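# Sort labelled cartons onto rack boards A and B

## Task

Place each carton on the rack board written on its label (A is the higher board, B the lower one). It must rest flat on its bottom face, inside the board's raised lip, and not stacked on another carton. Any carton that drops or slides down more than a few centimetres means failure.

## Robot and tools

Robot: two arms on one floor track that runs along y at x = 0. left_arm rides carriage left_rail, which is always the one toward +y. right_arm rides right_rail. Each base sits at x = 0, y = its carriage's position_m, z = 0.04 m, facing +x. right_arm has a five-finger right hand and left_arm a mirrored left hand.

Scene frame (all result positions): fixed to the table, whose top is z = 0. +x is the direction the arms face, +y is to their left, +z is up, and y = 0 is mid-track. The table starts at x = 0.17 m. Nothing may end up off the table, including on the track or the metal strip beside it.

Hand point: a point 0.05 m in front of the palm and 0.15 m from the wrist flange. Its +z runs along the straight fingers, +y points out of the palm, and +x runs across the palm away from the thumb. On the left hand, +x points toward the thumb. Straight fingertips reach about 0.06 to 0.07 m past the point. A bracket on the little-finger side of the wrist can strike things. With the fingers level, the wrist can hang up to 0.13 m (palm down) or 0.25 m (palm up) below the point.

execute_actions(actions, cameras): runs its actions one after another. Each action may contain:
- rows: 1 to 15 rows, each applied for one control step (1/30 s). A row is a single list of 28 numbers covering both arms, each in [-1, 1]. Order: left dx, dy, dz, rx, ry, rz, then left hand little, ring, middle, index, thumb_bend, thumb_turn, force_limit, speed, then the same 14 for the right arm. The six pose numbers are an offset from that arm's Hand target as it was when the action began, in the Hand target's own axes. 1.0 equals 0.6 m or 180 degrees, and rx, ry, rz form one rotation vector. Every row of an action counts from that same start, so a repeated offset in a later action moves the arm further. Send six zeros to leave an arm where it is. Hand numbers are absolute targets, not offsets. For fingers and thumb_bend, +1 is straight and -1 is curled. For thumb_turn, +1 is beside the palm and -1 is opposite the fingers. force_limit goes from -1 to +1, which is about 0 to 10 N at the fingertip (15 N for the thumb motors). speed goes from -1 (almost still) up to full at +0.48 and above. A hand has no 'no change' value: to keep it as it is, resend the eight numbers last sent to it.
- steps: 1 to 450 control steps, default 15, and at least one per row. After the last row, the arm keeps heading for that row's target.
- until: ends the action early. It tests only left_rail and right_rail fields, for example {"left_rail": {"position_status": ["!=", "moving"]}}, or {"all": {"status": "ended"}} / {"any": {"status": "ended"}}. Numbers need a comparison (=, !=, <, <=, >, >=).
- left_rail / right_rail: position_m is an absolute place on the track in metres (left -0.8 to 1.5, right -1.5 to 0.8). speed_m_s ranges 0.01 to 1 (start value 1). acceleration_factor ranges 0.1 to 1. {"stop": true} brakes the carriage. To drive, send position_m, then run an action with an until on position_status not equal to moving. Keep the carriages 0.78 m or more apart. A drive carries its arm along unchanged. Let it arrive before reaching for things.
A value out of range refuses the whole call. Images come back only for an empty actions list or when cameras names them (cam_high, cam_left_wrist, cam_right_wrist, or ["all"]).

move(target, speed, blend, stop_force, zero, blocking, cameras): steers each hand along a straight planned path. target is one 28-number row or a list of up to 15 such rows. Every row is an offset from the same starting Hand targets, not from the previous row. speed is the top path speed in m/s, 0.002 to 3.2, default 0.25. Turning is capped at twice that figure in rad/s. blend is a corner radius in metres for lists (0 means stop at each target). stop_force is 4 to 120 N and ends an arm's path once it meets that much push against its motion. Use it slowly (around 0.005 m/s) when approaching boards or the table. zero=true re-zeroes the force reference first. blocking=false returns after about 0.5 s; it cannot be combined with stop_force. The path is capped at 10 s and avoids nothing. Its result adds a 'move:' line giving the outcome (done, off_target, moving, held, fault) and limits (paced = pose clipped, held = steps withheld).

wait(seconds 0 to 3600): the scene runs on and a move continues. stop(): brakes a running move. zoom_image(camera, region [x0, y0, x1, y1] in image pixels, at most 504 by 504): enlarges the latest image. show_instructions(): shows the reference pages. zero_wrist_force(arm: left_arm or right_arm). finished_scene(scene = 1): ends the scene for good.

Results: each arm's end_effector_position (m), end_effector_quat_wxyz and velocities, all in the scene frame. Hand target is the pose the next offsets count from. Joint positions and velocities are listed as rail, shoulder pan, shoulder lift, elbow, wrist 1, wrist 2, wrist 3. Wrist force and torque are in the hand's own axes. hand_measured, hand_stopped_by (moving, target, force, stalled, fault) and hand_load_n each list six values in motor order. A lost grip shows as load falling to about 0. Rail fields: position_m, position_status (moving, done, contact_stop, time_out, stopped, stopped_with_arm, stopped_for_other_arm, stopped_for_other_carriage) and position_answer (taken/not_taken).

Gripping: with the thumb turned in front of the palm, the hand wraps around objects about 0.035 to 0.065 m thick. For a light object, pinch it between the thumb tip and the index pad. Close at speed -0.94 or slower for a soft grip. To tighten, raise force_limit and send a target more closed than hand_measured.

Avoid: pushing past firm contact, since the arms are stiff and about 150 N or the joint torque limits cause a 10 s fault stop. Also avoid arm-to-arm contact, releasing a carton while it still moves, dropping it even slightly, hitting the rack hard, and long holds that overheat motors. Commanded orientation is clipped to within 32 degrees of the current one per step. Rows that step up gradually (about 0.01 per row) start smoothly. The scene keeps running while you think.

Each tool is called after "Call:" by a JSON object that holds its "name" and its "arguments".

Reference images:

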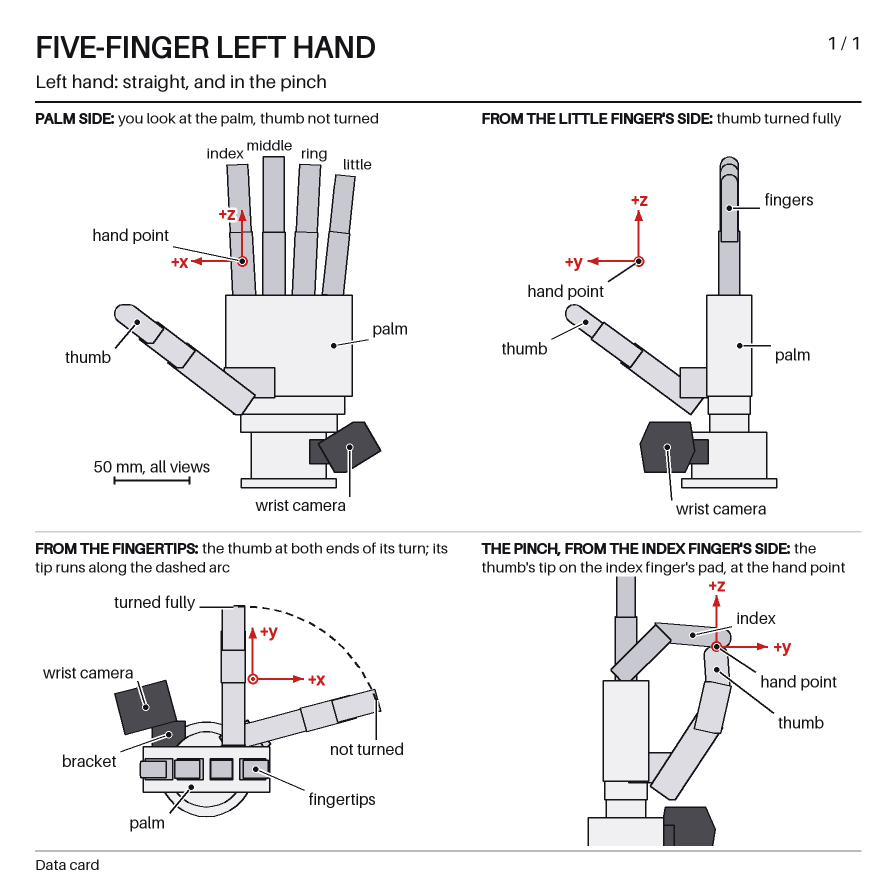

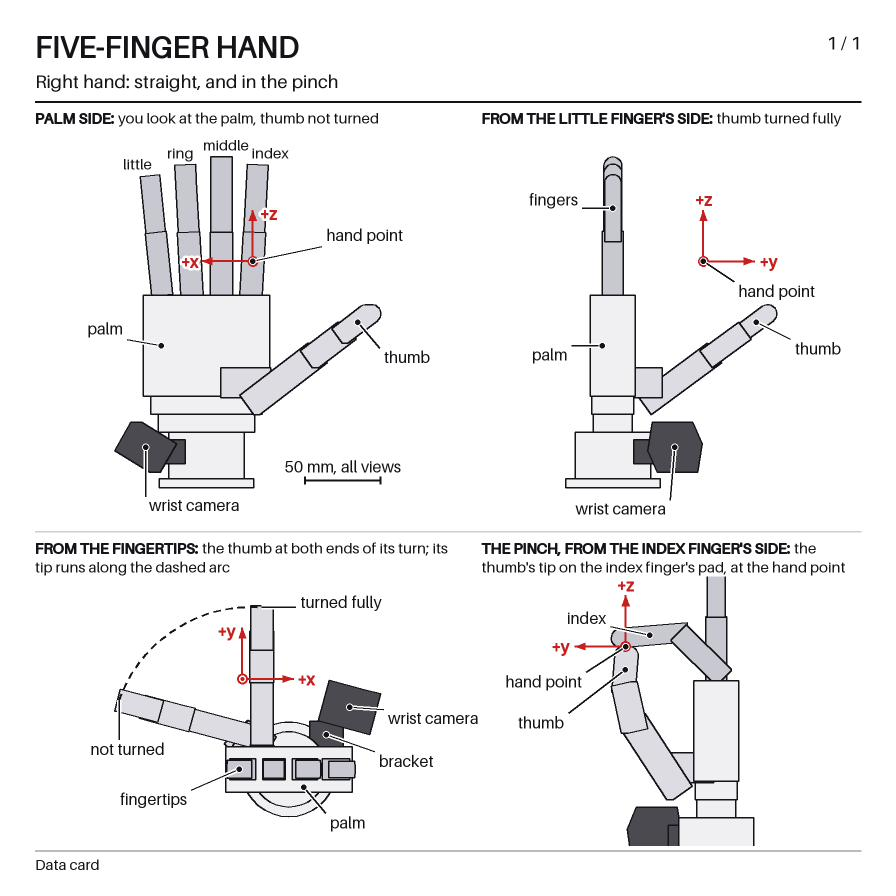

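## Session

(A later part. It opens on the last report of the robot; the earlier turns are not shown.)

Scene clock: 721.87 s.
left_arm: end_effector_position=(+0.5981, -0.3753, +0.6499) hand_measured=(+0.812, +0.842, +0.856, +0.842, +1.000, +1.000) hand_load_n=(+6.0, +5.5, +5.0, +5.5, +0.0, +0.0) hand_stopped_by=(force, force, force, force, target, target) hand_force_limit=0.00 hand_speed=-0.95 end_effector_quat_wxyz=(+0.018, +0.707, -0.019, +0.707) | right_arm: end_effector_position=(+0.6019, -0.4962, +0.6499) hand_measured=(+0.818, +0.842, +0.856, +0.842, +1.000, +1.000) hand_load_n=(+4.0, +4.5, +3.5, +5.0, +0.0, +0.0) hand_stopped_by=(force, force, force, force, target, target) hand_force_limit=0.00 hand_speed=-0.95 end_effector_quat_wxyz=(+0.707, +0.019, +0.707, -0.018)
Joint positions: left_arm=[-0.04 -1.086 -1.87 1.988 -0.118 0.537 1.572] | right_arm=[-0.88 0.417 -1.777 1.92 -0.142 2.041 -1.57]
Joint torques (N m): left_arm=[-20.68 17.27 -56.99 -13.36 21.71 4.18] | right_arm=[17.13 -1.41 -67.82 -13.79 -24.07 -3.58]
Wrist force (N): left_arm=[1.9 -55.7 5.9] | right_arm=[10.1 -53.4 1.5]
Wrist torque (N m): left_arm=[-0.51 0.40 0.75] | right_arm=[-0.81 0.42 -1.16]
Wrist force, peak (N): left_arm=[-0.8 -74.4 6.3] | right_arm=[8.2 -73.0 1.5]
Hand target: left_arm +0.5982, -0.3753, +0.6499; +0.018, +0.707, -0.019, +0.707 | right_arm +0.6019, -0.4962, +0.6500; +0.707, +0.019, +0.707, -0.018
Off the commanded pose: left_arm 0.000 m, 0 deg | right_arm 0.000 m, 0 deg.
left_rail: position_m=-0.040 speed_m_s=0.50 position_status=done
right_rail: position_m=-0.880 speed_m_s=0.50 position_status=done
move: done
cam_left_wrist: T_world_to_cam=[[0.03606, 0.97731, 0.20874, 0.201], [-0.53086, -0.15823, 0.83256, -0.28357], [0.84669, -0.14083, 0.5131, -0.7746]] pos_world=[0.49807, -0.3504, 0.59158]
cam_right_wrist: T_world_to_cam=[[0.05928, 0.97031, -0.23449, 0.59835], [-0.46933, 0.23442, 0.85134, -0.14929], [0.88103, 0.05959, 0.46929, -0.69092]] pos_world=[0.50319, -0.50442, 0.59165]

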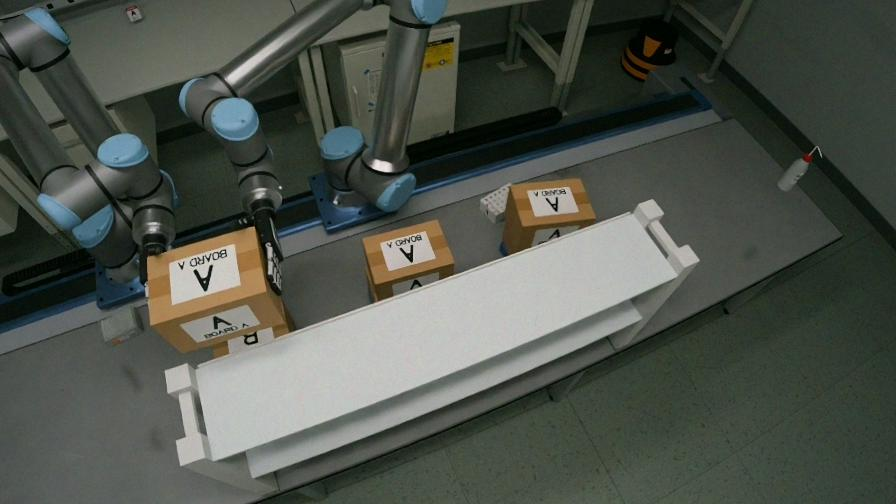

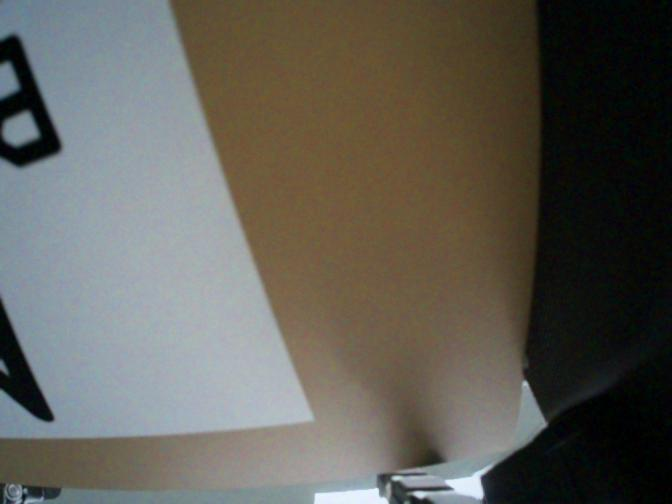

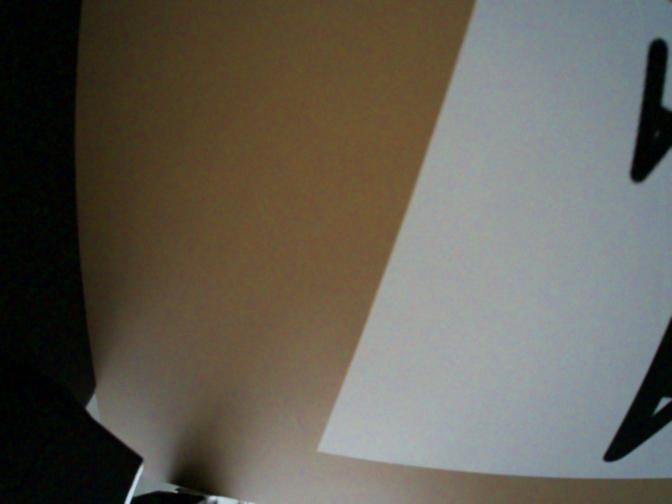

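Call:
{"name": "move", "arguments": {"target": [0,-0.142,0.2993,0.0167,0,0,0.5,0.5,0.5,0.5,1,1,0,-0.95,0,0.1428,0.3097,-0.0167,0,0,0.5,0.5,0.5,0.5,1,1,0,-0.95], "speed": 0.1, "cameras": ["all"]}}

Scene clock: 733.03 s.
left_arm: end_effector_position=(+0.7819, -0.2995, +0.6501) hand_measured=(+0.812, +0.842, +0.856, +0.842, +1.000, +1.000) hand_load_n=(+6.0, +5.5, +5.5, +6.0, +0.0, +0.0) hand_stopped_by=(force, force, force, force, target, target) hand_force_limit=0.00 hand_speed=-0.95 end_effector_quat_wxyz=(-0.001, +0.707, +0.000, +0.707) | right_arm: end_effector_position=(+0.7919, -0.4204, +0.6499) hand_measured=(+0.818, +0.842, +0.856, +0.842, +1.000, +1.000) hand_load_n=(+3.5, +4.0, +3.5, +4.5, +0.0, +0.0) hand_stopped_by=(force, force, force, force, target, target) hand_force_limit=0.00 hand_speed=-0.95 end_effector_quat_wxyz=(+0.707, +0.000, +0.707, +0.000)
Joint positions: left_arm=[-0.04 -0.691 -1.636 1.8 -0.163 0.88 1.573] | right_arm=[-0.88 0.383 -1.453 1.612 -0.158 1.954 -1.57]
Joint torques (N m): left_arm=[-29.48 -11.23 -57.49 -10.58 22.22 2.44] | right_arm=[28.96 -33.5 -66.82 -3.4 -24.17 -1.97]
Wrist force (N): left_arm=[1.4 -58.0 7.4] | right_arm=[9.6 -56.2 0.5]
Wrist torque (N m): left_arm=[-0.50 0.45 0.75] | right_arm=[-1.23 0.65 -1.28]
Wrist force, peak (N): left_arm=[1.7 -58.9 5.5] | right_arm=[10.9 -57.4 0.9]
Hand target: left_arm +0.7819, -0.2995, +0.6500; -0.001, +0.707, +0.000, +0.707 | right_arm +0.7920, -0.4203, +0.6499; +0.707, +0.000, +0.707, +0.000
Off the commanded pose: left_arm 0.000 m, 0 deg | right_arm 0.000 m, 0 deg.
left_rail: position_m=-0.040 speed_m_s=0.50 position_status=done
right_rail: position_m=-0.880 speed_m_s=0.50 position_status=done
move: done
cam_left_wrist: T_world_to_cam=[[-0.01531, 0.97785, 0.20875, 0.1606], [-0.52193, -0.18589, 0.83249, -0.18938], [0.85285, -0.09621, 0.51322, -0.9112]] pos_world=[0.68073, -0.27991, 0.59178]
cam_right_wrist: T_world_to_cam=[[0.0083, 0.97206, -0.23458, 0.55467], [-0.481, 0.20955, 0.85131, -0.07899], [0.87668, 0.10577, 0.4693, -0.83995]] pos_world=[0.69377, -0.43378, 0.59155]

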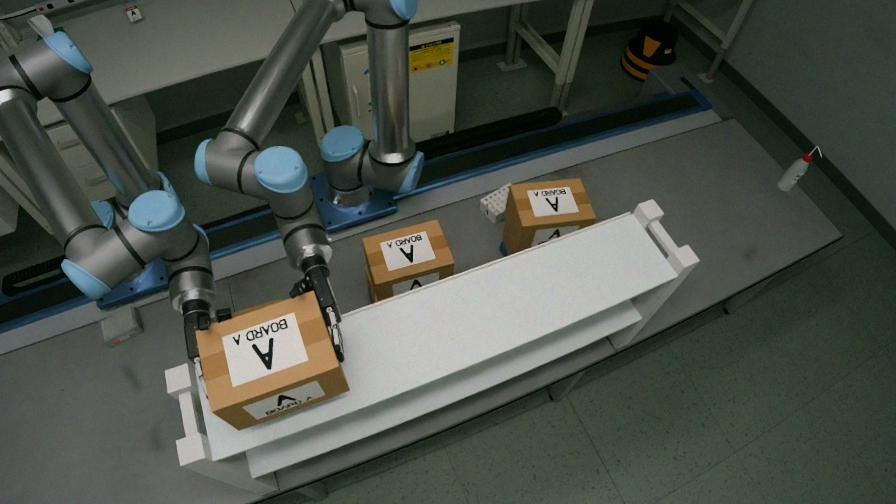

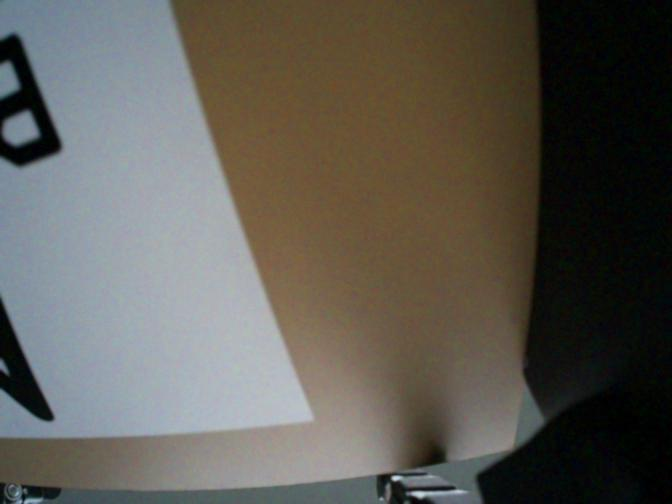

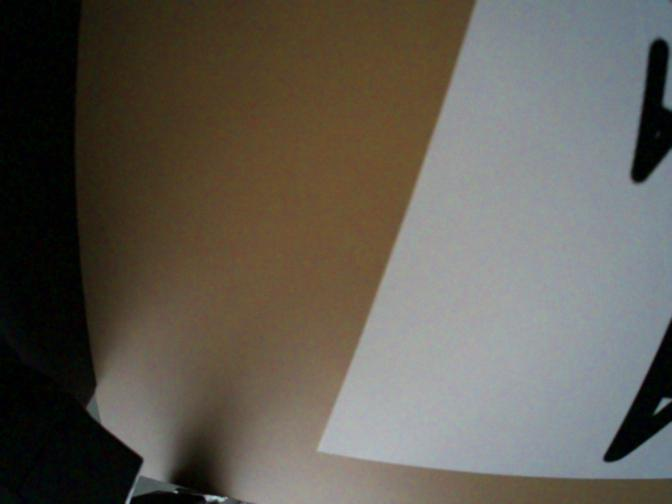

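Call:
{"name": "zoom_image", "arguments": {"camera": "cam_high", "region": [150, 270, 370, 450]}}

Scaled by 2.291 from the camera's image (finer frame: 1280x720).

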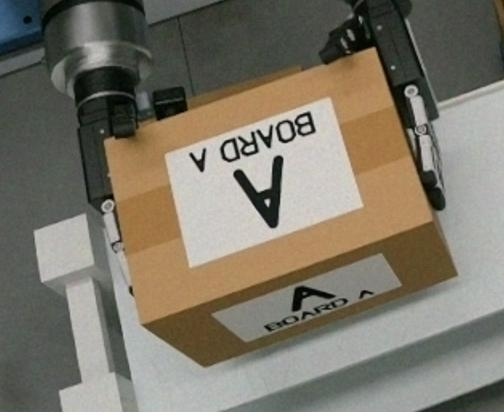

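Call:
{"name": "move", "arguments": {"target": [-0.0967,0,0,0,0,0,0.5,0.5,0.5,0.5,1,1,0,-0.95,0.0967,0,0,0,0,0,0.5,0.5,0.5,0.5,1,1,0,-0.95], "speed": 0.07}}

Call:
{"name": "move", "arguments": {"target": [-0.05,0,0,0,0,0,0.5,0.5,0.5,0.5,1,1,0,-0.95,0.05,0,0,0,0,0,0.5,0.5,0.5,0.5,1,1,0,-0.95], "speed": 0.01, "stop_force": 9, "cameras": ["all"]}}

Scene clock: 763.87 s.
left_arm: end_effector_position=(+0.7820, -0.2994, +0.5921) hand_measured=(+0.812, +0.842, +0.856, +0.842, +1.000, +1.000) hand_load_n=(+6.5, +5.5, +6.0, +6.0, +0.0, +0.0) hand_stopped_by=(force, force, force, force, target, target) hand_force_limit=0.00 hand_speed=-0.95 end_effector_quat_wxyz=(-0.001, +0.707, +0.000, +0.707) | right_arm: end_effector_position=(+0.7919, -0.4203, +0.5919) hand_measured=(+0.818, +0.842, +0.856, +0.842, +1.000, +1.000) hand_load_n=(+3.5, +4.0, +3.5, +4.0, +0.0, +0.0) hand_stopped_by=(force, force, force, force, target, target) hand_force_limit=0.00 hand_speed=-0.95 end_effector_quat_wxyz=(+0.707, +0.000, +0.707, +0.000)
Joint positions: left_arm=[-0.04 -0.69 -1.615 1.884 -0.269 0.88 1.572] | right_arm=[-0.88 0.383 -1.434 1.693 -0.259 1.954 -1.57]
Joint torques (N m): left_arm=[-26.5 -12.3 -42.13 -11.96 20.96 3.46] | right_arm=[48.15 -36.87 -52.17 -13.59 -15.09 -1.52]
Wrist force (N): left_arm=[0.6 -54.3 7.4] | right_arm=[9.6 -52.7 -0.2]
Wrist torque (N m): left_arm=[-0.24 0.49 0.75] | right_arm=[-0.98 0.63 -1.13]
Wrist force, peak (N): left_arm=[0.7 -59.7 7.4] | right_arm=[11.0 -57.9 0.6]
Hand target: left_arm +0.7820, -0.2994, +0.5920; -0.001, +0.707, +0.000, +0.707 | right_arm +0.7919, -0.4203, +0.5919; +0.707, +0.000, +0.707, +0.000
Off the commanded pose: left_arm 0.000 m, 0 deg | right_arm 0.000 m, 0 deg.
left_rail: position_m=-0.040 speed_m_s=0.50 position_status=done
right_rail: position_m=-0.880 speed_m_s=0.50 position_status=done
move: done

Scene clock: 765.90 s.
left_arm: end_effector_position=(+0.7820, -0.2994, +0.5879) hand_measured=(+0.812, +0.842, +0.856, +0.842, +1.000, +1.000) hand_load_n=(+6.5, +6.0, +6.0, +5.5, +0.0, +0.0) hand_stopped_by=(force, force, force, force, target, target) hand_force_limit=0.00 hand_speed=-0.95 end_effector_quat_wxyz=(-0.001, +0.707, +0.000, +0.707) | right_arm: end_effector_position=(+0.7919, -0.4203, +0.5870) hand_measured=(+0.818, +0.842, +0.856, +0.842, +1.000, +1.000) hand_load_n=(+3.5, +4.0, +3.5, +4.5, +0.0, +0.0) hand_stopped_by=(force, force, force, force, target, target) hand_force_limit=0.00 hand_speed=-0.95 end_effector_quat_wxyz=(+0.707, +0.000, +0.707, +0.000)
Joint positions: left_arm=[-0.04 -0.69 -1.613 1.89 -0.277 0.88 1.572] | right_arm=[-0.88 0.383 -1.432 1.7 -0.268 1.954 -1.57]
Joint torques (N m): left_arm=[-40.25 -37.95 -53.55 0.81 20.66 -1.4] | right_arm=[48.88 -68.9 -59.64 -1.52 -10.23 -3.79]
Wrist force (N): left_arm=[6.9 -57.0 9.8] | right_arm=[1.6 -55.6 -0.1]
Wrist torque (N m): left_arm=[-0.48 1.41 2.02] | right_arm=[-1.19 -0.08 -1.38]
Wrist force, peak (N): left_arm=[8.2 -58.9 10.2] | right_arm=[-0.4 -59.4 -3.0]
Hand target: left_arm +0.7820, -0.2994, +0.5879; -0.001, +0.707, +0.000, +0.707 (not the last commanded pose) | right_arm +0.7919, -0.4203, +0.5870; +0.707, +0.000, +0.707, +0.000 (not the last commanded pose)
Off the commanded pose: left_arm 0.026 m, 0 deg | right_arm 0.025 m, 0 deg.
left_rail: position_m=-0.040 speed_m_s=0.50 position_status=done
right_rail: position_m=-0.880 speed_m_s=0.50 position_status=done
move: contact (left_arm, right_arm)
cam_left_wrist: T_world_to_cam=[[-0.01523, 0.97789, 0.20857, 0.17353], [-0.52201, -0.18569, 0.83248, -0.13748], [0.85281, -0.0962, 0.51329, -0.87928]] pos_world=[0.68073, -0.27981, 0.52958]
cam_right_wrist: T_world_to_cam=[[0.00827, 0.9721, -0.2344, 0.53975], [-0.48127, 0.20934, 0.85121, -0.02527], [0.87653, 0.10576, 0.46957, -0.81058]] pos_world=[0.69387, -0.43368, 0.52865]

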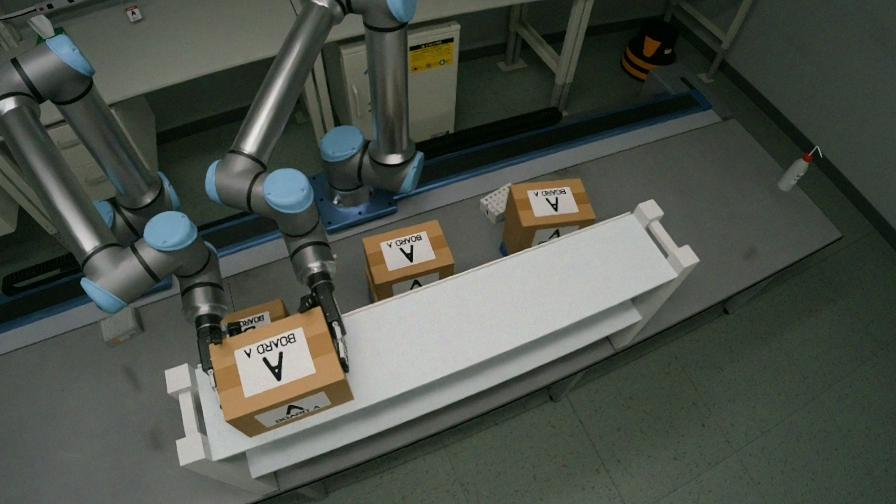

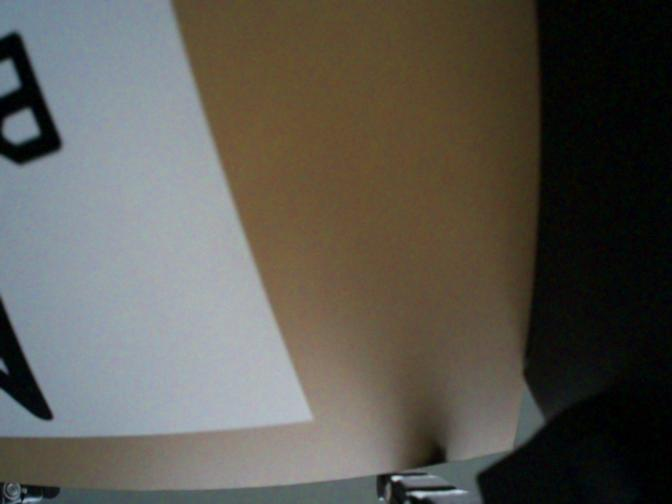

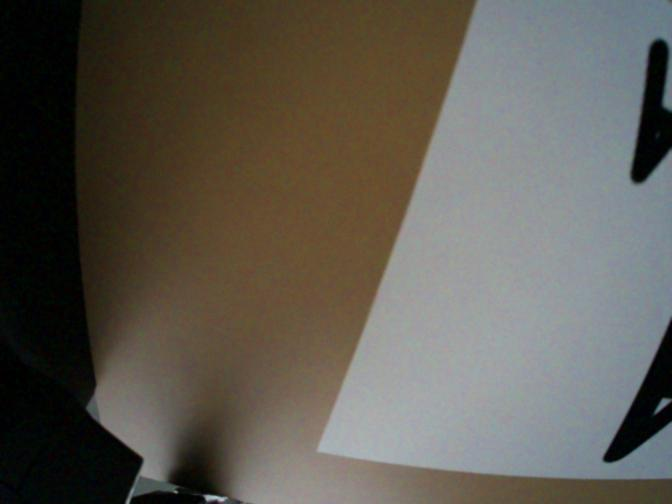

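Call:
{"name": "zoom_image", "arguments": {"camera": "cam_high", "region": [150, 290, 370, 470]}}

Scaled by 2.291 from the camera's image (finer frame: 1280x720).

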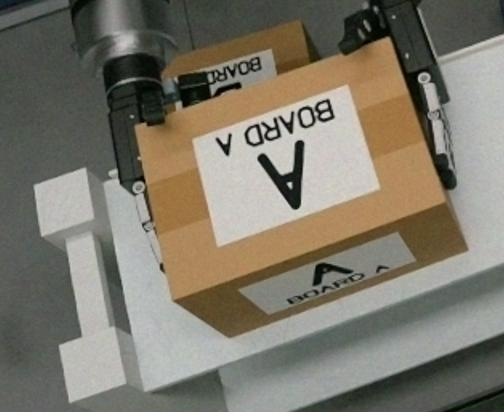

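Call:
{"name": "execute_actions", "arguments": {"actions": [{"rows":[[0,0,0,0,0,0,1,1,1,1,1,1,0,-0.8,0,0,0,0,0,0,1,1,1,1,1,1,0,-0.8]],"steps":45}]}}

Call:
{"name": "move", "arguments": {"target": [[0,-0.01,0,0,0,0,1,1,1,1,1,1,0,-0.8,0,-0.01,0,0,0,0,1,1,1,1,1,1,0,-0.8],[0,-0.04,0,0,0,0,1,1,1,1,1,1,0,-0.8,0,-0.035,0,0,0,0,1,1,1,1,1,1,0,-0.8]], "speed": 0.03, "cameras": ["all"]}}

Scene clock: 783.50 s.
left_arm: end_effector_position=(+0.7820, -0.2994, +0.5879) hand_measured=(+1.000, +1.000, +1.000, +1.000, +1.000, +1.000) hand_load_n=(+0.0, +0.0, +0.0, +0.0, +0.0, +0.0) hand_stopped_by=(target, target, target, target, target, target) hand_force_limit=0.00 hand_speed=-0.80 end_effector_quat_wxyz=(-0.001, +0.707, +0.000, +0.707) | right_arm: end_effector_position=(+0.7919, -0.4203, +0.5870) hand_measured=(+1.000, +1.000, +1.000, +1.000, +1.000, +1.000) hand_load_n=(+0.0, +0.0, +0.0, +0.0, +0.0, +0.0) hand_stopped_by=(target, target, target, target, target, target) hand_force_limit=0.00 hand_speed=-0.80 end_effector_quat_wxyz=(+0.707, +0.000, +0.707, +0.000)
Joint positions: left_arm=[-0.04 -0.69 -1.613 1.89 -0.277 0.88 1.572] | right_arm=[-0.88 0.383 -1.432 1.7 -0.268 1.954 -1.57]
Joint torques (N m): left_arm=[-53.7 -42.18 -53.11 -1.32 19.08 -1.22] | right_arm=[48.43 -67.29 -59.56 -2.51 -9.57 -3]
Wrist force (N): left_arm=[5.1 -59.3 5.3] | right_arm=[3.5 -58.8 2.6]
Wrist torque (N m): left_arm=[-2.47 0.35 1.72] | right_arm=[-2.74 -0.48 -1.37]
Wrist force, peak (N): left_arm=[4.9 -59.9 5.4] | right_arm=[3.6 -59.4 2.1]
Hand target: left_arm +0.7820, -0.2994, +0.5879; -0.001, +0.707, +0.000, +0.707 | right_arm +0.7919, -0.4203, +0.5870; +0.707, +0.000, +0.707, +0.000
Off the commanded pose: left_arm 0.000 m, 0 deg | right_arm 0.000 m, 0 deg.
left_rail: position_m=-0.040 speed_m_s=0.50 position_status=done
right_rail: position_m=-0.880 speed_m_s=0.50 position_status=done

Scene clock: 784.90 s.
left_arm: end_effector_position=(+0.7819, -0.2755, +0.5879) hand_measured=(+1.000, +1.000, +1.000, +1.000, +1.000, +1.000) hand_load_n=(+0.0, +0.0, +0.0, +0.0, +0.0, +0.0) hand_stopped_by=(target, target, target, target, target, target) hand_force_limit=0.00 hand_speed=-0.80 end_effector_quat_wxyz=(-0.001, +0.707, +0.000, +0.707) | right_arm: end_effector_position=(+0.7919, -0.4412, +0.5870) hand_measured=(+1.000, +1.000, +1.000, +1.000, +1.000, +1.000) hand_load_n=(+0.0, +0.0, +0.0, +0.0, +0.0, -0.5) hand_stopped_by=(target, target, target, target, target, target) hand_force_limit=0.00 hand_speed=-0.80 end_effector_quat_wxyz=(+0.707, +0.000, +0.707, +0.000)
Joint positions: left_arm=[-0.04 -0.654 -1.628 1.903 -0.276 0.916 1.572] | right_arm=[-0.88 0.352 -1.452 1.723 -0.271 1.923 -1.57]
Joint torques (N m): left_arm=[14.74 -57.28 -30.98 2.09 4.01 -1.28] | right_arm=[-12.21 -69.62 -36.78 -4.42 -3.66 -2.84]
Wrist force (N): left_arm=[-2.3 1.9 -0.6] | right_arm=[-2.5 2.3 2.6]
Wrist torque (N m): left_arm=[0.61 0.73 -0.38] | right_arm=[0.32 0.25 -0.03]
Wrist force, peak (N): left_arm=[4.3 -59.7 5.6] | right_arm=[4.3 -58.8 2.2]
Hand target: left_arm +0.7819, -0.2754, +0.5879; -0.001, +0.707, +0.000, +0.707 | right_arm +0.7919, -0.4413, +0.5870; +0.707, +0.000, +0.707, +0.000
Off the commanded pose: left_arm 0.000 m, 0 deg | right_arm 0.000 m, 0 deg.
left_rail: position_m=-0.040 speed_m_s=0.50 position_status=done
right_rail: position_m=-0.880 speed_m_s=0.50 position_status=done
move: done
cam_left_wrist: T_world_to_cam=[[-0.01525, 0.97789, 0.20856, 0.15018], [-0.52208, -0.18568, 0.83244, -0.13297], [0.85276, -0.0962, 0.51337, -0.87698]] pos_world=[0.68073, -0.25591, 0.52958]
cam_right_wrist: T_world_to_cam=[[0.00823, 0.97213, -0.23432, 0.56007], [-0.48127, 0.20925, 0.85123, -0.02095], [0.87653, 0.10576, 0.46958, -0.80837]] pos_world=[0.69387, -0.45458, 0.52865]

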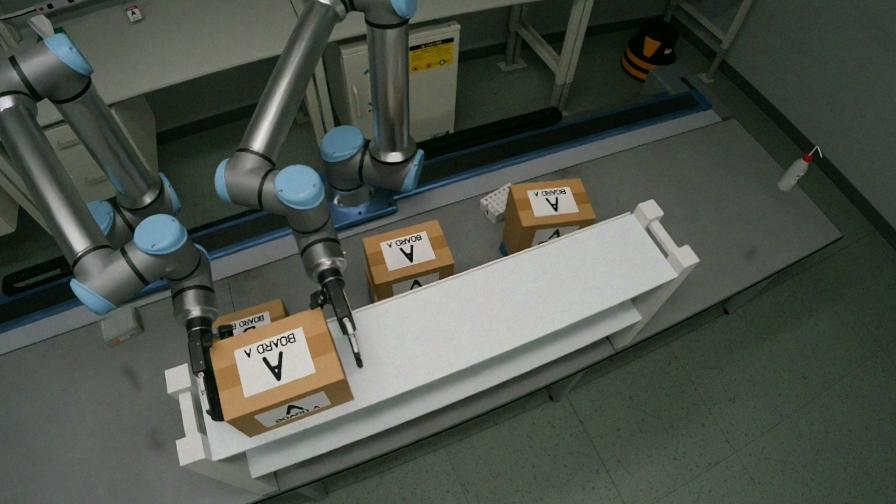

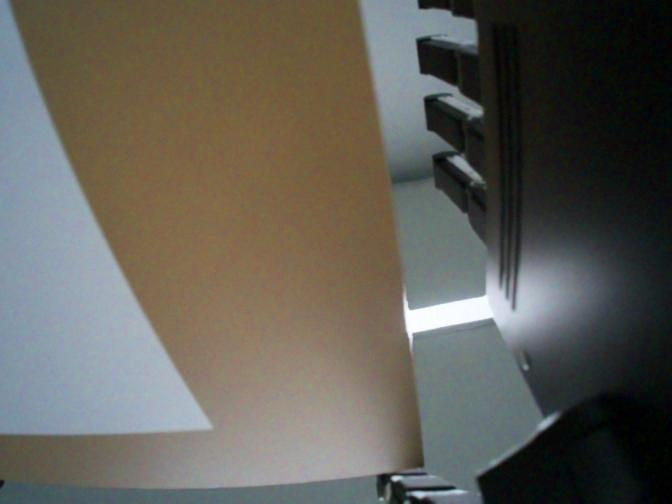

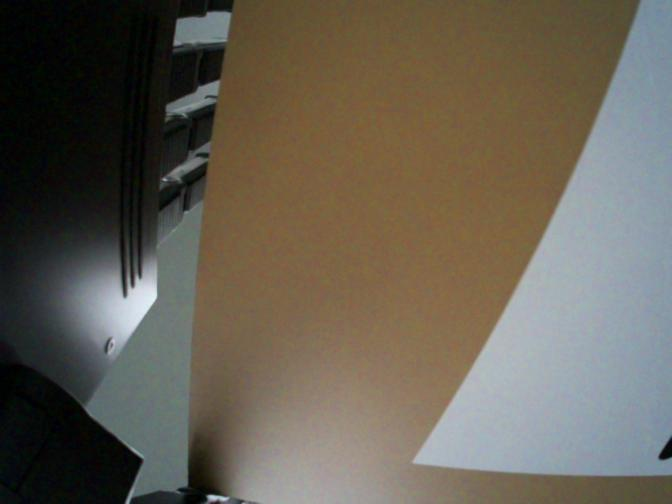

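Call:
{"name": "move", "arguments": {"target": [[0,-0.04,-0.4667,0,0,0,1,1,1,1,1,1,0,-0.8,0,-0.01,-0.4667,0,0,0,1,1,1,1,1,1,0,-0.8],[-0.1467,-0.0925,-0.57,0,-0.5,0,1,1,1,1,1,1,0,-0.8,0.145,-0.4647,-0.5865,0,0.5,0,1,1,1,1,1,1,0,-0.8]], "speed": 0.2, "blend": [0.03,0], "cameras": ["all"]}}

Scene clock: 806.87 s.
left_arm: end_effector_position=(+0.4399, -0.2200, +0.4999) hand_measured=(+1.000, +1.000, +1.000, +1.000, +1.000, +1.000) hand_load_n=(+0.0, +0.0, +0.0, +0.0, -0.5, -0.5) hand_stopped_by=(target, target, target, target, target, target) hand_force_limit=0.00 hand_speed=-0.80 end_effector_quat_wxyz=(-0.001, +1.000, +0.000, +0.000) | right_arm: end_effector_position=(+0.4401, -0.7201, +0.4999) hand_measured=(+1.000, +1.000, +1.000, +1.000, +1.000, +1.000) hand_load_n=(+0.0, -0.5, +0.0, +0.0, +0.0, +0.0) hand_stopped_by=(target, target, target, target, target, target) hand_force_limit=0.00 hand_speed=-0.80 end_effector_quat_wxyz=(+0.000, +0.000, +1.000, +0.000)
Joint positions: left_arm=[-0.04 -0.707 -1.667 1.779 1.46 1.569 0.864] | right_arm=[-0.88 -0.188 -1.677 1.787 1.461 1.57 -1.759]
Joint torques (N m): left_arm=[15.08 -17.11 -44.85 9.1 3.3 2.84] | right_arm=[-13.11 -8.36 -46.43 8.21 4.4 -3.95]
Wrist force (N): left_arm=[-4.1 1.3 -2.7] | right_arm=[-1.1 1.9 1.8]
Wrist torque (N m): left_arm=[0.38 0.50 -0.33] | right_arm=[0.17 0.09 0.13]
Wrist force, peak (N): left_arm=[-5.0 1.5 -2.7] | right_arm=[-4.2 2.5 3.7]
Hand target: left_arm +0.4399, -0.2200, +0.4999; -0.001, +1.000, +0.000, +0.000 | right_arm +0.4401, -0.7201, +0.4999; +0.000, +0.000, +1.000, +0.000
Off the commanded pose: left_arm 0.000 m, 0 deg | right_arm 0.000 m, 0 deg.
left_rail: position_m=-0.040 speed_m_s=0.50 position_status=done
right_rail: position_m=-0.880 speed_m_s=0.50 position_status=done
move: done
cam_left_wrist: T_world_to_cam=[[0.20661, 0.97829, 0.01618, 0.10769], [0.83271, -0.18449, 0.52207, -0.66856], [0.51372, -0.09439, -0.85275, 0.29761]] pos_world=[0.38158, -0.20061, 0.60107]
cam_right_wrist: T_world_to_cam=[[-0.23516, 0.97193, -0.00795, 0.80751], [0.85096, 0.20983, 0.48151, -0.45888], [0.46965, 0.10646, -0.87641, 0.42292]] pos_world=[0.38175, -0.73358, 0.59803]

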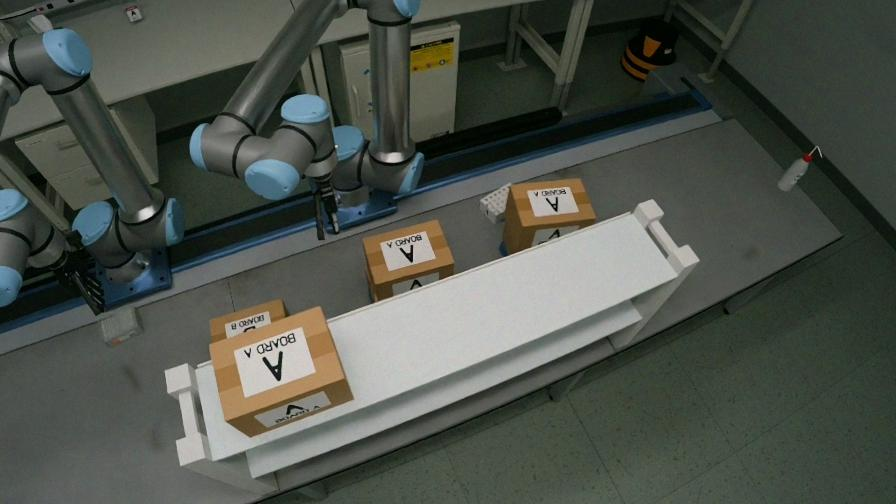

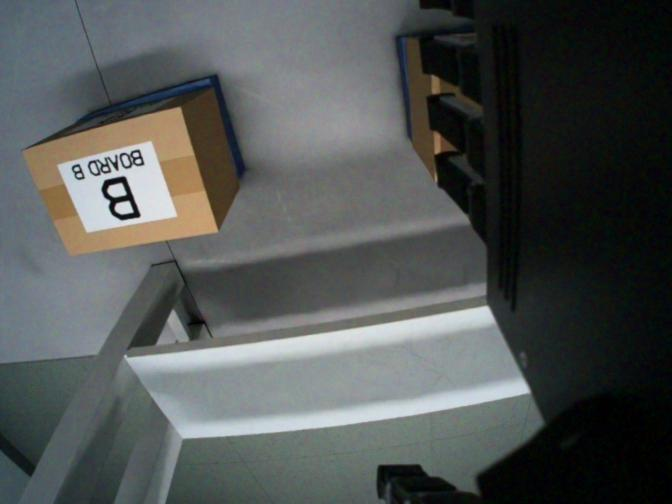

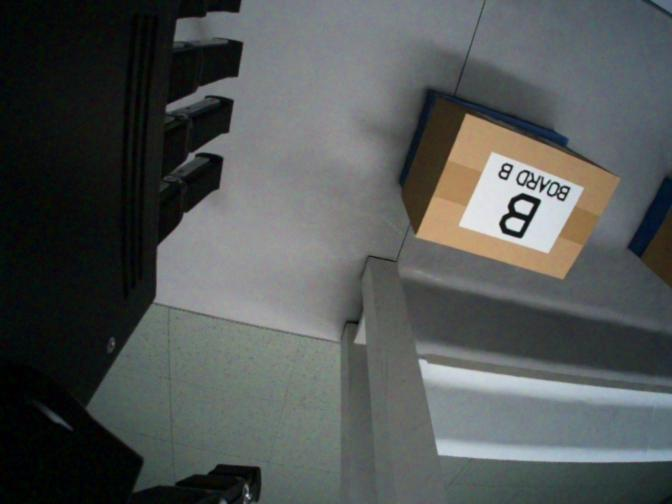

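Call:
{"name": "zoom_image", "arguments": {"camera": "cam_right_wrist", "region": [380, 70, 640, 300]}}

Call:
{"name": "zoom_image", "arguments": {"camera": "cam_left_wrist", "region": [10, 60, 260, 270]}}

Scaled by 1.938 from the camera's image (finer frame: 960x720).

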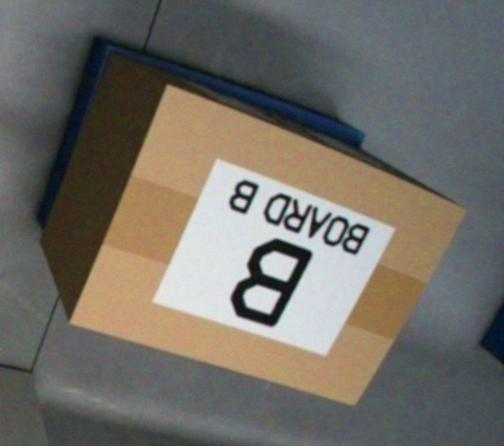

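Scaled by 2.016 from the camera's image (finer frame: 960x720).

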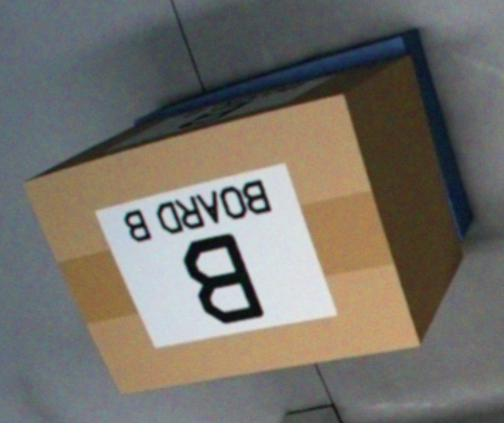

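Call:
{"name": "move", "arguments": {"target": [0.0622,0.2415,0.3332,-0.014,0.4999,0.014,1,1,1,1,1,1,0,-0.8,-0.0565,0.1917,0.3332,0.014,-0.4999,0.014,1,1,1,1,1,1,0,-0.8], "speed": 0.25}}

Call:
{"name": "move", "arguments": {"target": [-0.2475,0,0,0,0,0,1,1,1,1,1,1,0,-0.8,0.2475,0,0,0,0,0,1,1,1,1,1,1,0,-0.8], "speed": 0.12, "stop_force": 15, "cameras": ["all"]}}

Scene clock: 868.53 s.
left_arm: end_effector_position=(+0.4774, -0.3646, +0.2998) hand_measured=(+1.000, +1.000, +1.000, +1.000, +1.000, +1.000) hand_load_n=(+0.0, +0.0, +0.0, -0.5, +0.0, +0.0) hand_stopped_by=(target, target, target, target, target, target) hand_force_limit=0.00 hand_speed=-0.80 end_effector_quat_wxyz=(+0.019, +0.707, -0.020, +0.707) | right_arm: end_effector_position=(+0.4739, -0.6050, +0.3000) hand_measured=(+1.000, +1.000, +1.000, +1.000, +1.000, +1.000) hand_load_n=(+0.0, +0.0, +0.0, +0.0, +0.0, +0.0) hand_stopped_by=(target, target, target, target, target, target) hand_force_limit=0.00 hand_speed=-0.80 end_effector_quat_wxyz=(+0.707, +0.020, +0.707, -0.020)
Joint positions: left_arm=[-0.04 -1.42 -1.715 2.588 -0.872 0.206 1.571] | right_arm=[-0.88 0.243 -1.769 2.627 -0.858 1.869 -1.57]
Joint torques (N m): left_arm=[14.29 -31.91 -18.45 -4.42 3.51 2.37] | right_arm=[12.15 5.49 -22.65 -4.52 4.59 -4.08]
Wrist force (N): left_arm=[-2.1 2.8 -0.4] | right_arm=[-1.8 1.5 2.0]
Wrist torque (N m): left_arm=[0.71 0.83 -0.45] | right_arm=[0.25 0.06 0.14]
Wrist force, peak (N): left_arm=[-4.8 2.1 -2.8] | right_arm=[-3.0 1.5 2.2]
Hand target: left_arm +0.4774, -0.3646, +0.2998; +0.019, +0.707, -0.020, +0.707 | right_arm +0.4739, -0.6050, +0.3000; +0.707, +0.020, +0.707, -0.020
Off the commanded pose: left_arm 0.000 m, 0 deg | right_arm 0.000 m, 0 deg.
left_rail: position_m=-0.040 speed_m_s=0.50 position_status=done
right_rail: position_m=-0.880 speed_m_s=0.50 position_status=done
move: done

Scene clock: 870.97 s.
left_arm: end_effector_position=(+0.4774, -0.3643, +0.1513) hand_measured=(+1.000, +1.000, +1.000, +1.000, +1.000, +1.000) hand_load_n=(+0.5, +0.0, +0.0, +0.0, +0.0, +0.0) hand_stopped_by=(target, target, target, target, target, target) hand_force_limit=0.00 hand_speed=-0.80 end_effector_quat_wxyz=(+0.019, +0.707, -0.020, +0.707) | right_arm: end_effector_position=(+0.4739, -0.6049, +0.1515) hand_measured=(+1.000, +1.000, +1.000, +1.000, +1.000, +1.000) hand_load_n=(+0.0, +0.0, +0.0, +0.0, +0.0, +0.0) hand_stopped_by=(target, target, target, target, target, target) hand_force_limit=0.00 hand_speed=-0.80 end_effector_quat_wxyz=(+0.707, +0.020, +0.707, -0.020)
Joint positions: left_arm=[-0.04 -1.42 -1.262 2.671 -1.41 0.206 1.574] | right_arm=[-0.88 0.243 -1.277 2.715 -1.438 1.869 -1.57]
Joint torques (N m): left_arm=[13.99 -17.11 1.46 -4.94 3.89 2.54] | right_arm=[10.29 -12.24 0.25 -4.59 4.18 -4]
Wrist force (N): left_arm=[-2.6 2.3 -0.4] | right_arm=[-2.7 1.6 2.0]
Wrist torque (N m): left_arm=[0.62 0.95 -0.47] | right_arm=[0.26 0.28 0.09]
Wrist force, peak (N): left_arm=[-3.8 2.3 -0.6] | right_arm=[-2.5 2.2 2.4]
Hand target: left_arm +0.4774, -0.3643, +0.1513; +0.019, +0.707, -0.020, +0.707 | right_arm +0.4739, -0.6049, +0.1515; +0.707, +0.020, +0.707, -0.020
Off the commanded pose: left_arm 0.000 m, 0 deg | right_arm 0.000 m, 0 deg.
left_rail: position_m=-0.040 speed_m_s=0.50 position_status=done
right_rail: position_m=-0.880 speed_m_s=0.50 position_status=done
move: done
cam_left_wrist: T_world_to_cam=[[0.03952, 0.9772, 0.2086, 0.29705], [-0.53166, -0.15619, 0.83243, 0.07033], [0.84603, -0.1438, 0.51337, -0.41585]] pos_world=[0.37747, -0.33909, 0.09298]
cam_right_wrist: T_world_to_cam=[[0.06265, 0.97012, -0.23439, 0.59278], [-0.46891, 0.23593, 0.85115, 0.24112], [0.88102, 0.05659, 0.46968, -0.33968]] pos_world=[0.37519, -0.61273, 0.09325]

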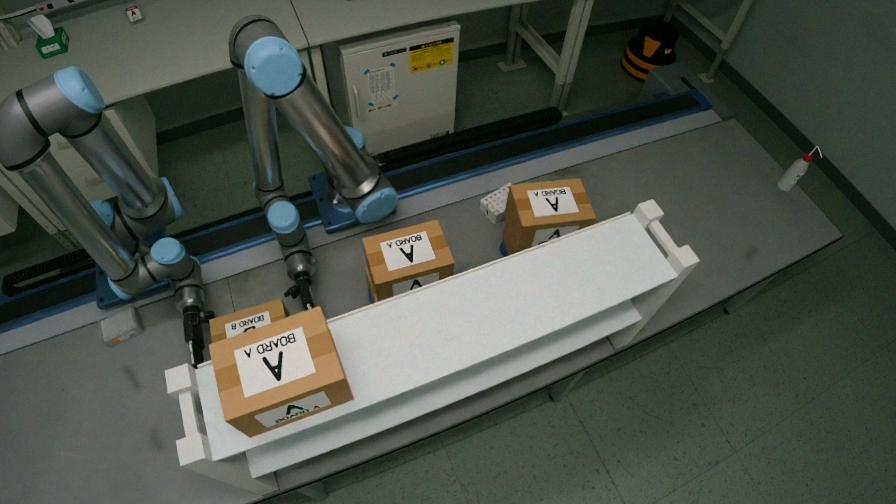

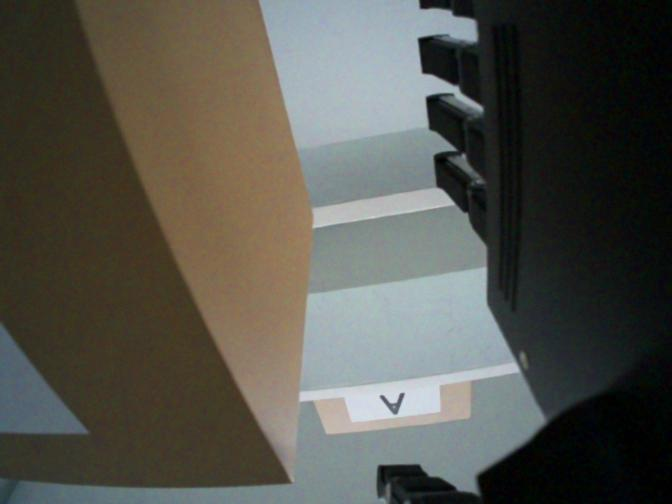

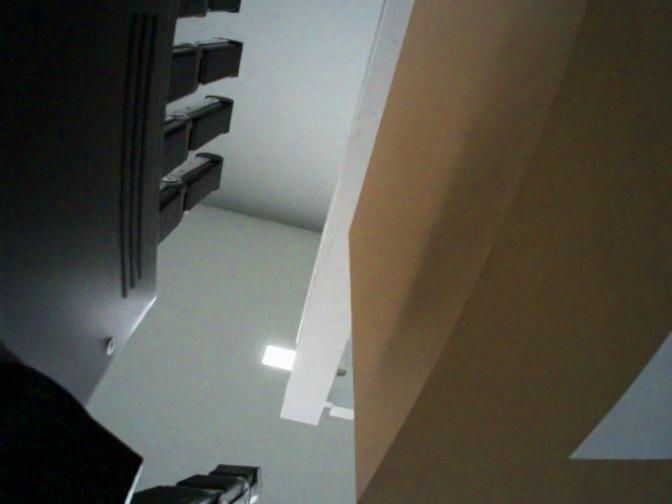

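Call:
{"name": "move", "arguments": {"target": [0,0.0667,0,0,0,0,1,1,1,1,1,1,0,-0.8,0,0.0667,0,0,0,0,1,1,1,1,1,1,0,-0.8], "speed": 0.06, "stop_force": 10}}

Call:
{"name": "move", "arguments": {"target": [0,0.067,0,0,0,0,1,1,1,1,1,1,0,-0.8,0,0.067,0,0,0,0,1,1,1,1,1,1,0,-0.8], "speed": 0.01, "stop_force": 4, "cameras": ["all"]}}

Scene clock: 882.37 s.
left_arm: end_effector_position=(+0.4752, -0.4043, +0.1512) hand_measured=(+1.000, +1.000, +1.000, +1.000, +1.000, +1.000) hand_load_n=(-0.5, +0.0, +0.0, +0.0, +0.0, +0.0) hand_stopped_by=(target, target, target, target, target, target) hand_force_limit=0.00 hand_speed=-0.80 end_effector_quat_wxyz=(+0.019, +0.707, -0.020, +0.707) | right_arm: end_effector_position=(+0.4761, -0.5650, +0.1516) hand_measured=(+1.000, +1.000, +1.000, +1.000, +1.000, +1.000) hand_load_n=(+0.0, +0.0, +0.0, +0.0, +0.0, +0.0) hand_stopped_by=(target, target, target, target, target, target) hand_force_limit=0.00 hand_speed=-0.80 end_effector_quat_wxyz=(+0.707, +0.020, +0.707, -0.020)
Joint positions: left_arm=[-0.04 -1.446 -1.24 2.609 -1.371 0.18 1.574] | right_arm=[-0.88 0.38 -1.255 2.648 -1.393 2.007 -1.57]
Joint torques (N m): left_arm=[-12.49 -22.06 -16.47 2.61 -3.03 -1.21] | right_arm=[12.74 -15.24 -15.98 0.93 4.42 2.18]
Wrist force (N): left_arm=[-2.7 2.7 -0.5] | right_arm=[-2.6 2.0 2.3]
Wrist torque (N m): left_arm=[0.69 0.94 -0.51] | right_arm=[0.32 0.28 0.11]
Wrist force, peak (N): left_arm=[-3.5 2.4 -0.5] | right_arm=[-2.8 2.0 2.4]
Hand target: left_arm +0.4752, -0.4043, +0.1512; +0.019, +0.707, -0.020, +0.707 | right_arm +0.4761, -0.5650, +0.1516; +0.707, +0.020, +0.707, -0.020
Off the commanded pose: left_arm 0.000 m, 0 deg | right_arm 0.000 m, 0 deg.
left_rail: position_m=-0.040 speed_m_s=0.50 position_status=done
right_rail: position_m=-0.880 speed_m_s=0.50 position_status=done
move: done

Scene clock: 885.27 s.
left_arm: end_effector_position=(+0.4743, -0.4209, +0.1512) hand_measured=(+1.000, +1.000, +1.000, +1.000, +1.000, +1.000) hand_load_n=(+0.0, +0.0, +0.0, +0.0, +0.0, +0.0) hand_stopped_by=(target, target, target, target, target, target) hand_force_limit=0.00 hand_speed=-0.80 end_effector_quat_wxyz=(+0.019, +0.707, -0.020, +0.707) | right_arm: end_effector_position=(+0.4770, -0.5484, +0.1516) hand_measured=(+1.000, +1.000, +1.000, +1.000, +1.000, +1.000) hand_load_n=(+0.0, +0.0, +0.0, +0.0, +0.0, +0.0) hand_stopped_by=(target, target, target, target, target, target) hand_force_limit=0.00 hand_speed=-0.80 end_effector_quat_wxyz=(+0.707, +0.020, +0.707, -0.020)
Joint positions: left_arm=[-0.04 -1.455 -1.23 2.584 -1.355 0.171 1.574] | right_arm=[-0.88 0.43 -1.245 2.62 -1.374 2.056 -1.57]
Joint torques (N m): left_arm=[16.93 -56.19 -1.36 -4.18 3.31 0.36] | right_arm=[-11.47 -56.97 -2.95 -4.07 -1.93 1.57]
Wrist force (N): left_arm=[-2.6 2.5 -0.5] | right_arm=[-2.0 1.8 2.1]
Wrist torque (N m): left_arm=[0.66 0.91 -0.49] | right_arm=[0.29 0.13 0.14]
Wrist force, peak (N): left_arm=[-3.1 2.7 -0.9] | right_arm=[-3.1 -3.7 2.1]
Hand target: left_arm +0.4743, -0.4209, +0.1512; +0.019, +0.707, -0.020, +0.707 (not the last commanded pose) | right_arm +0.4770, -0.5484, +0.1516; +0.707, +0.020, +0.707, -0.020 (not the last commanded pose)
Off the commanded pose: left_arm 0.024 m, 0 deg | right_arm 0.024 m, 0 deg.
left_rail: position_m=-0.040 speed_m_s=0.50 position_status=done
right_rail: position_m=-0.880 speed_m_s=0.50 position_status=done
move: contact (left_arm, right_arm)
cam_left_wrist: T_world_to_cam=[[0.03952, 0.9772, 0.20861, 0.3524], [-0.53171, -0.15619, 0.8324, 0.05996], [0.84601, -0.14381, 0.51341, -0.4213]] pos_world=[0.37437, -0.39559, 0.09288]
cam_right_wrist: T_world_to_cam=[[0.06265, 0.97012, -0.23439, 0.53777], [-0.46891, 0.23593, 0.85115, 0.22924], [0.88102, 0.05659, 0.46968, -0.3456]] pos_world=[0.37829, -0.55623, 0.09325]

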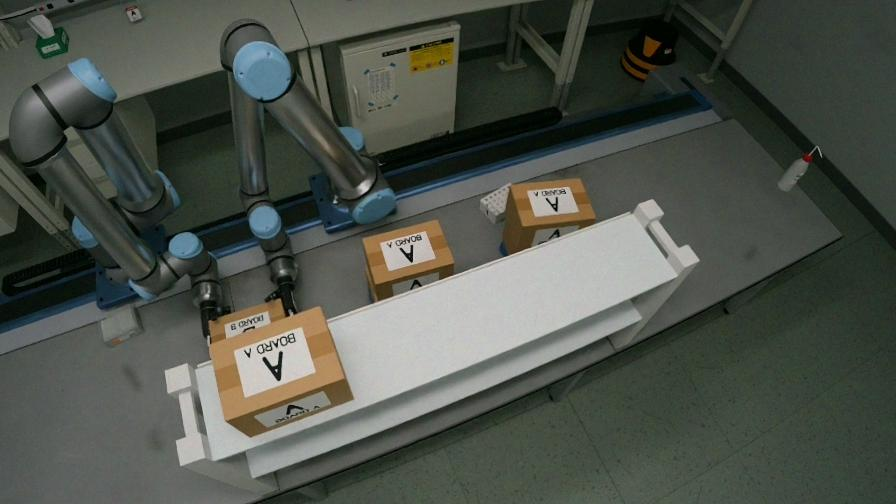

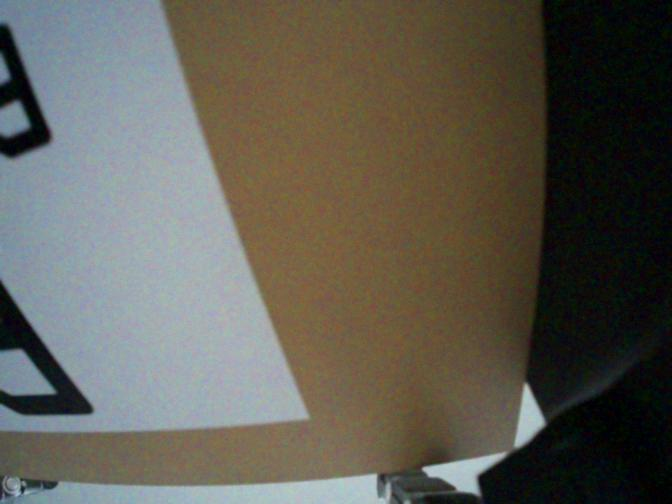

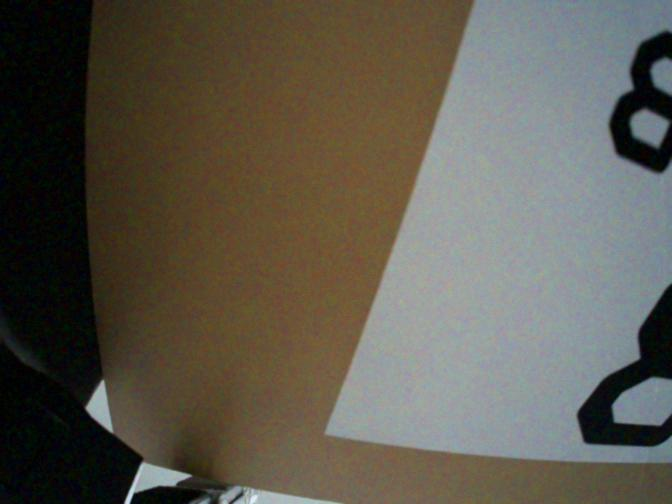

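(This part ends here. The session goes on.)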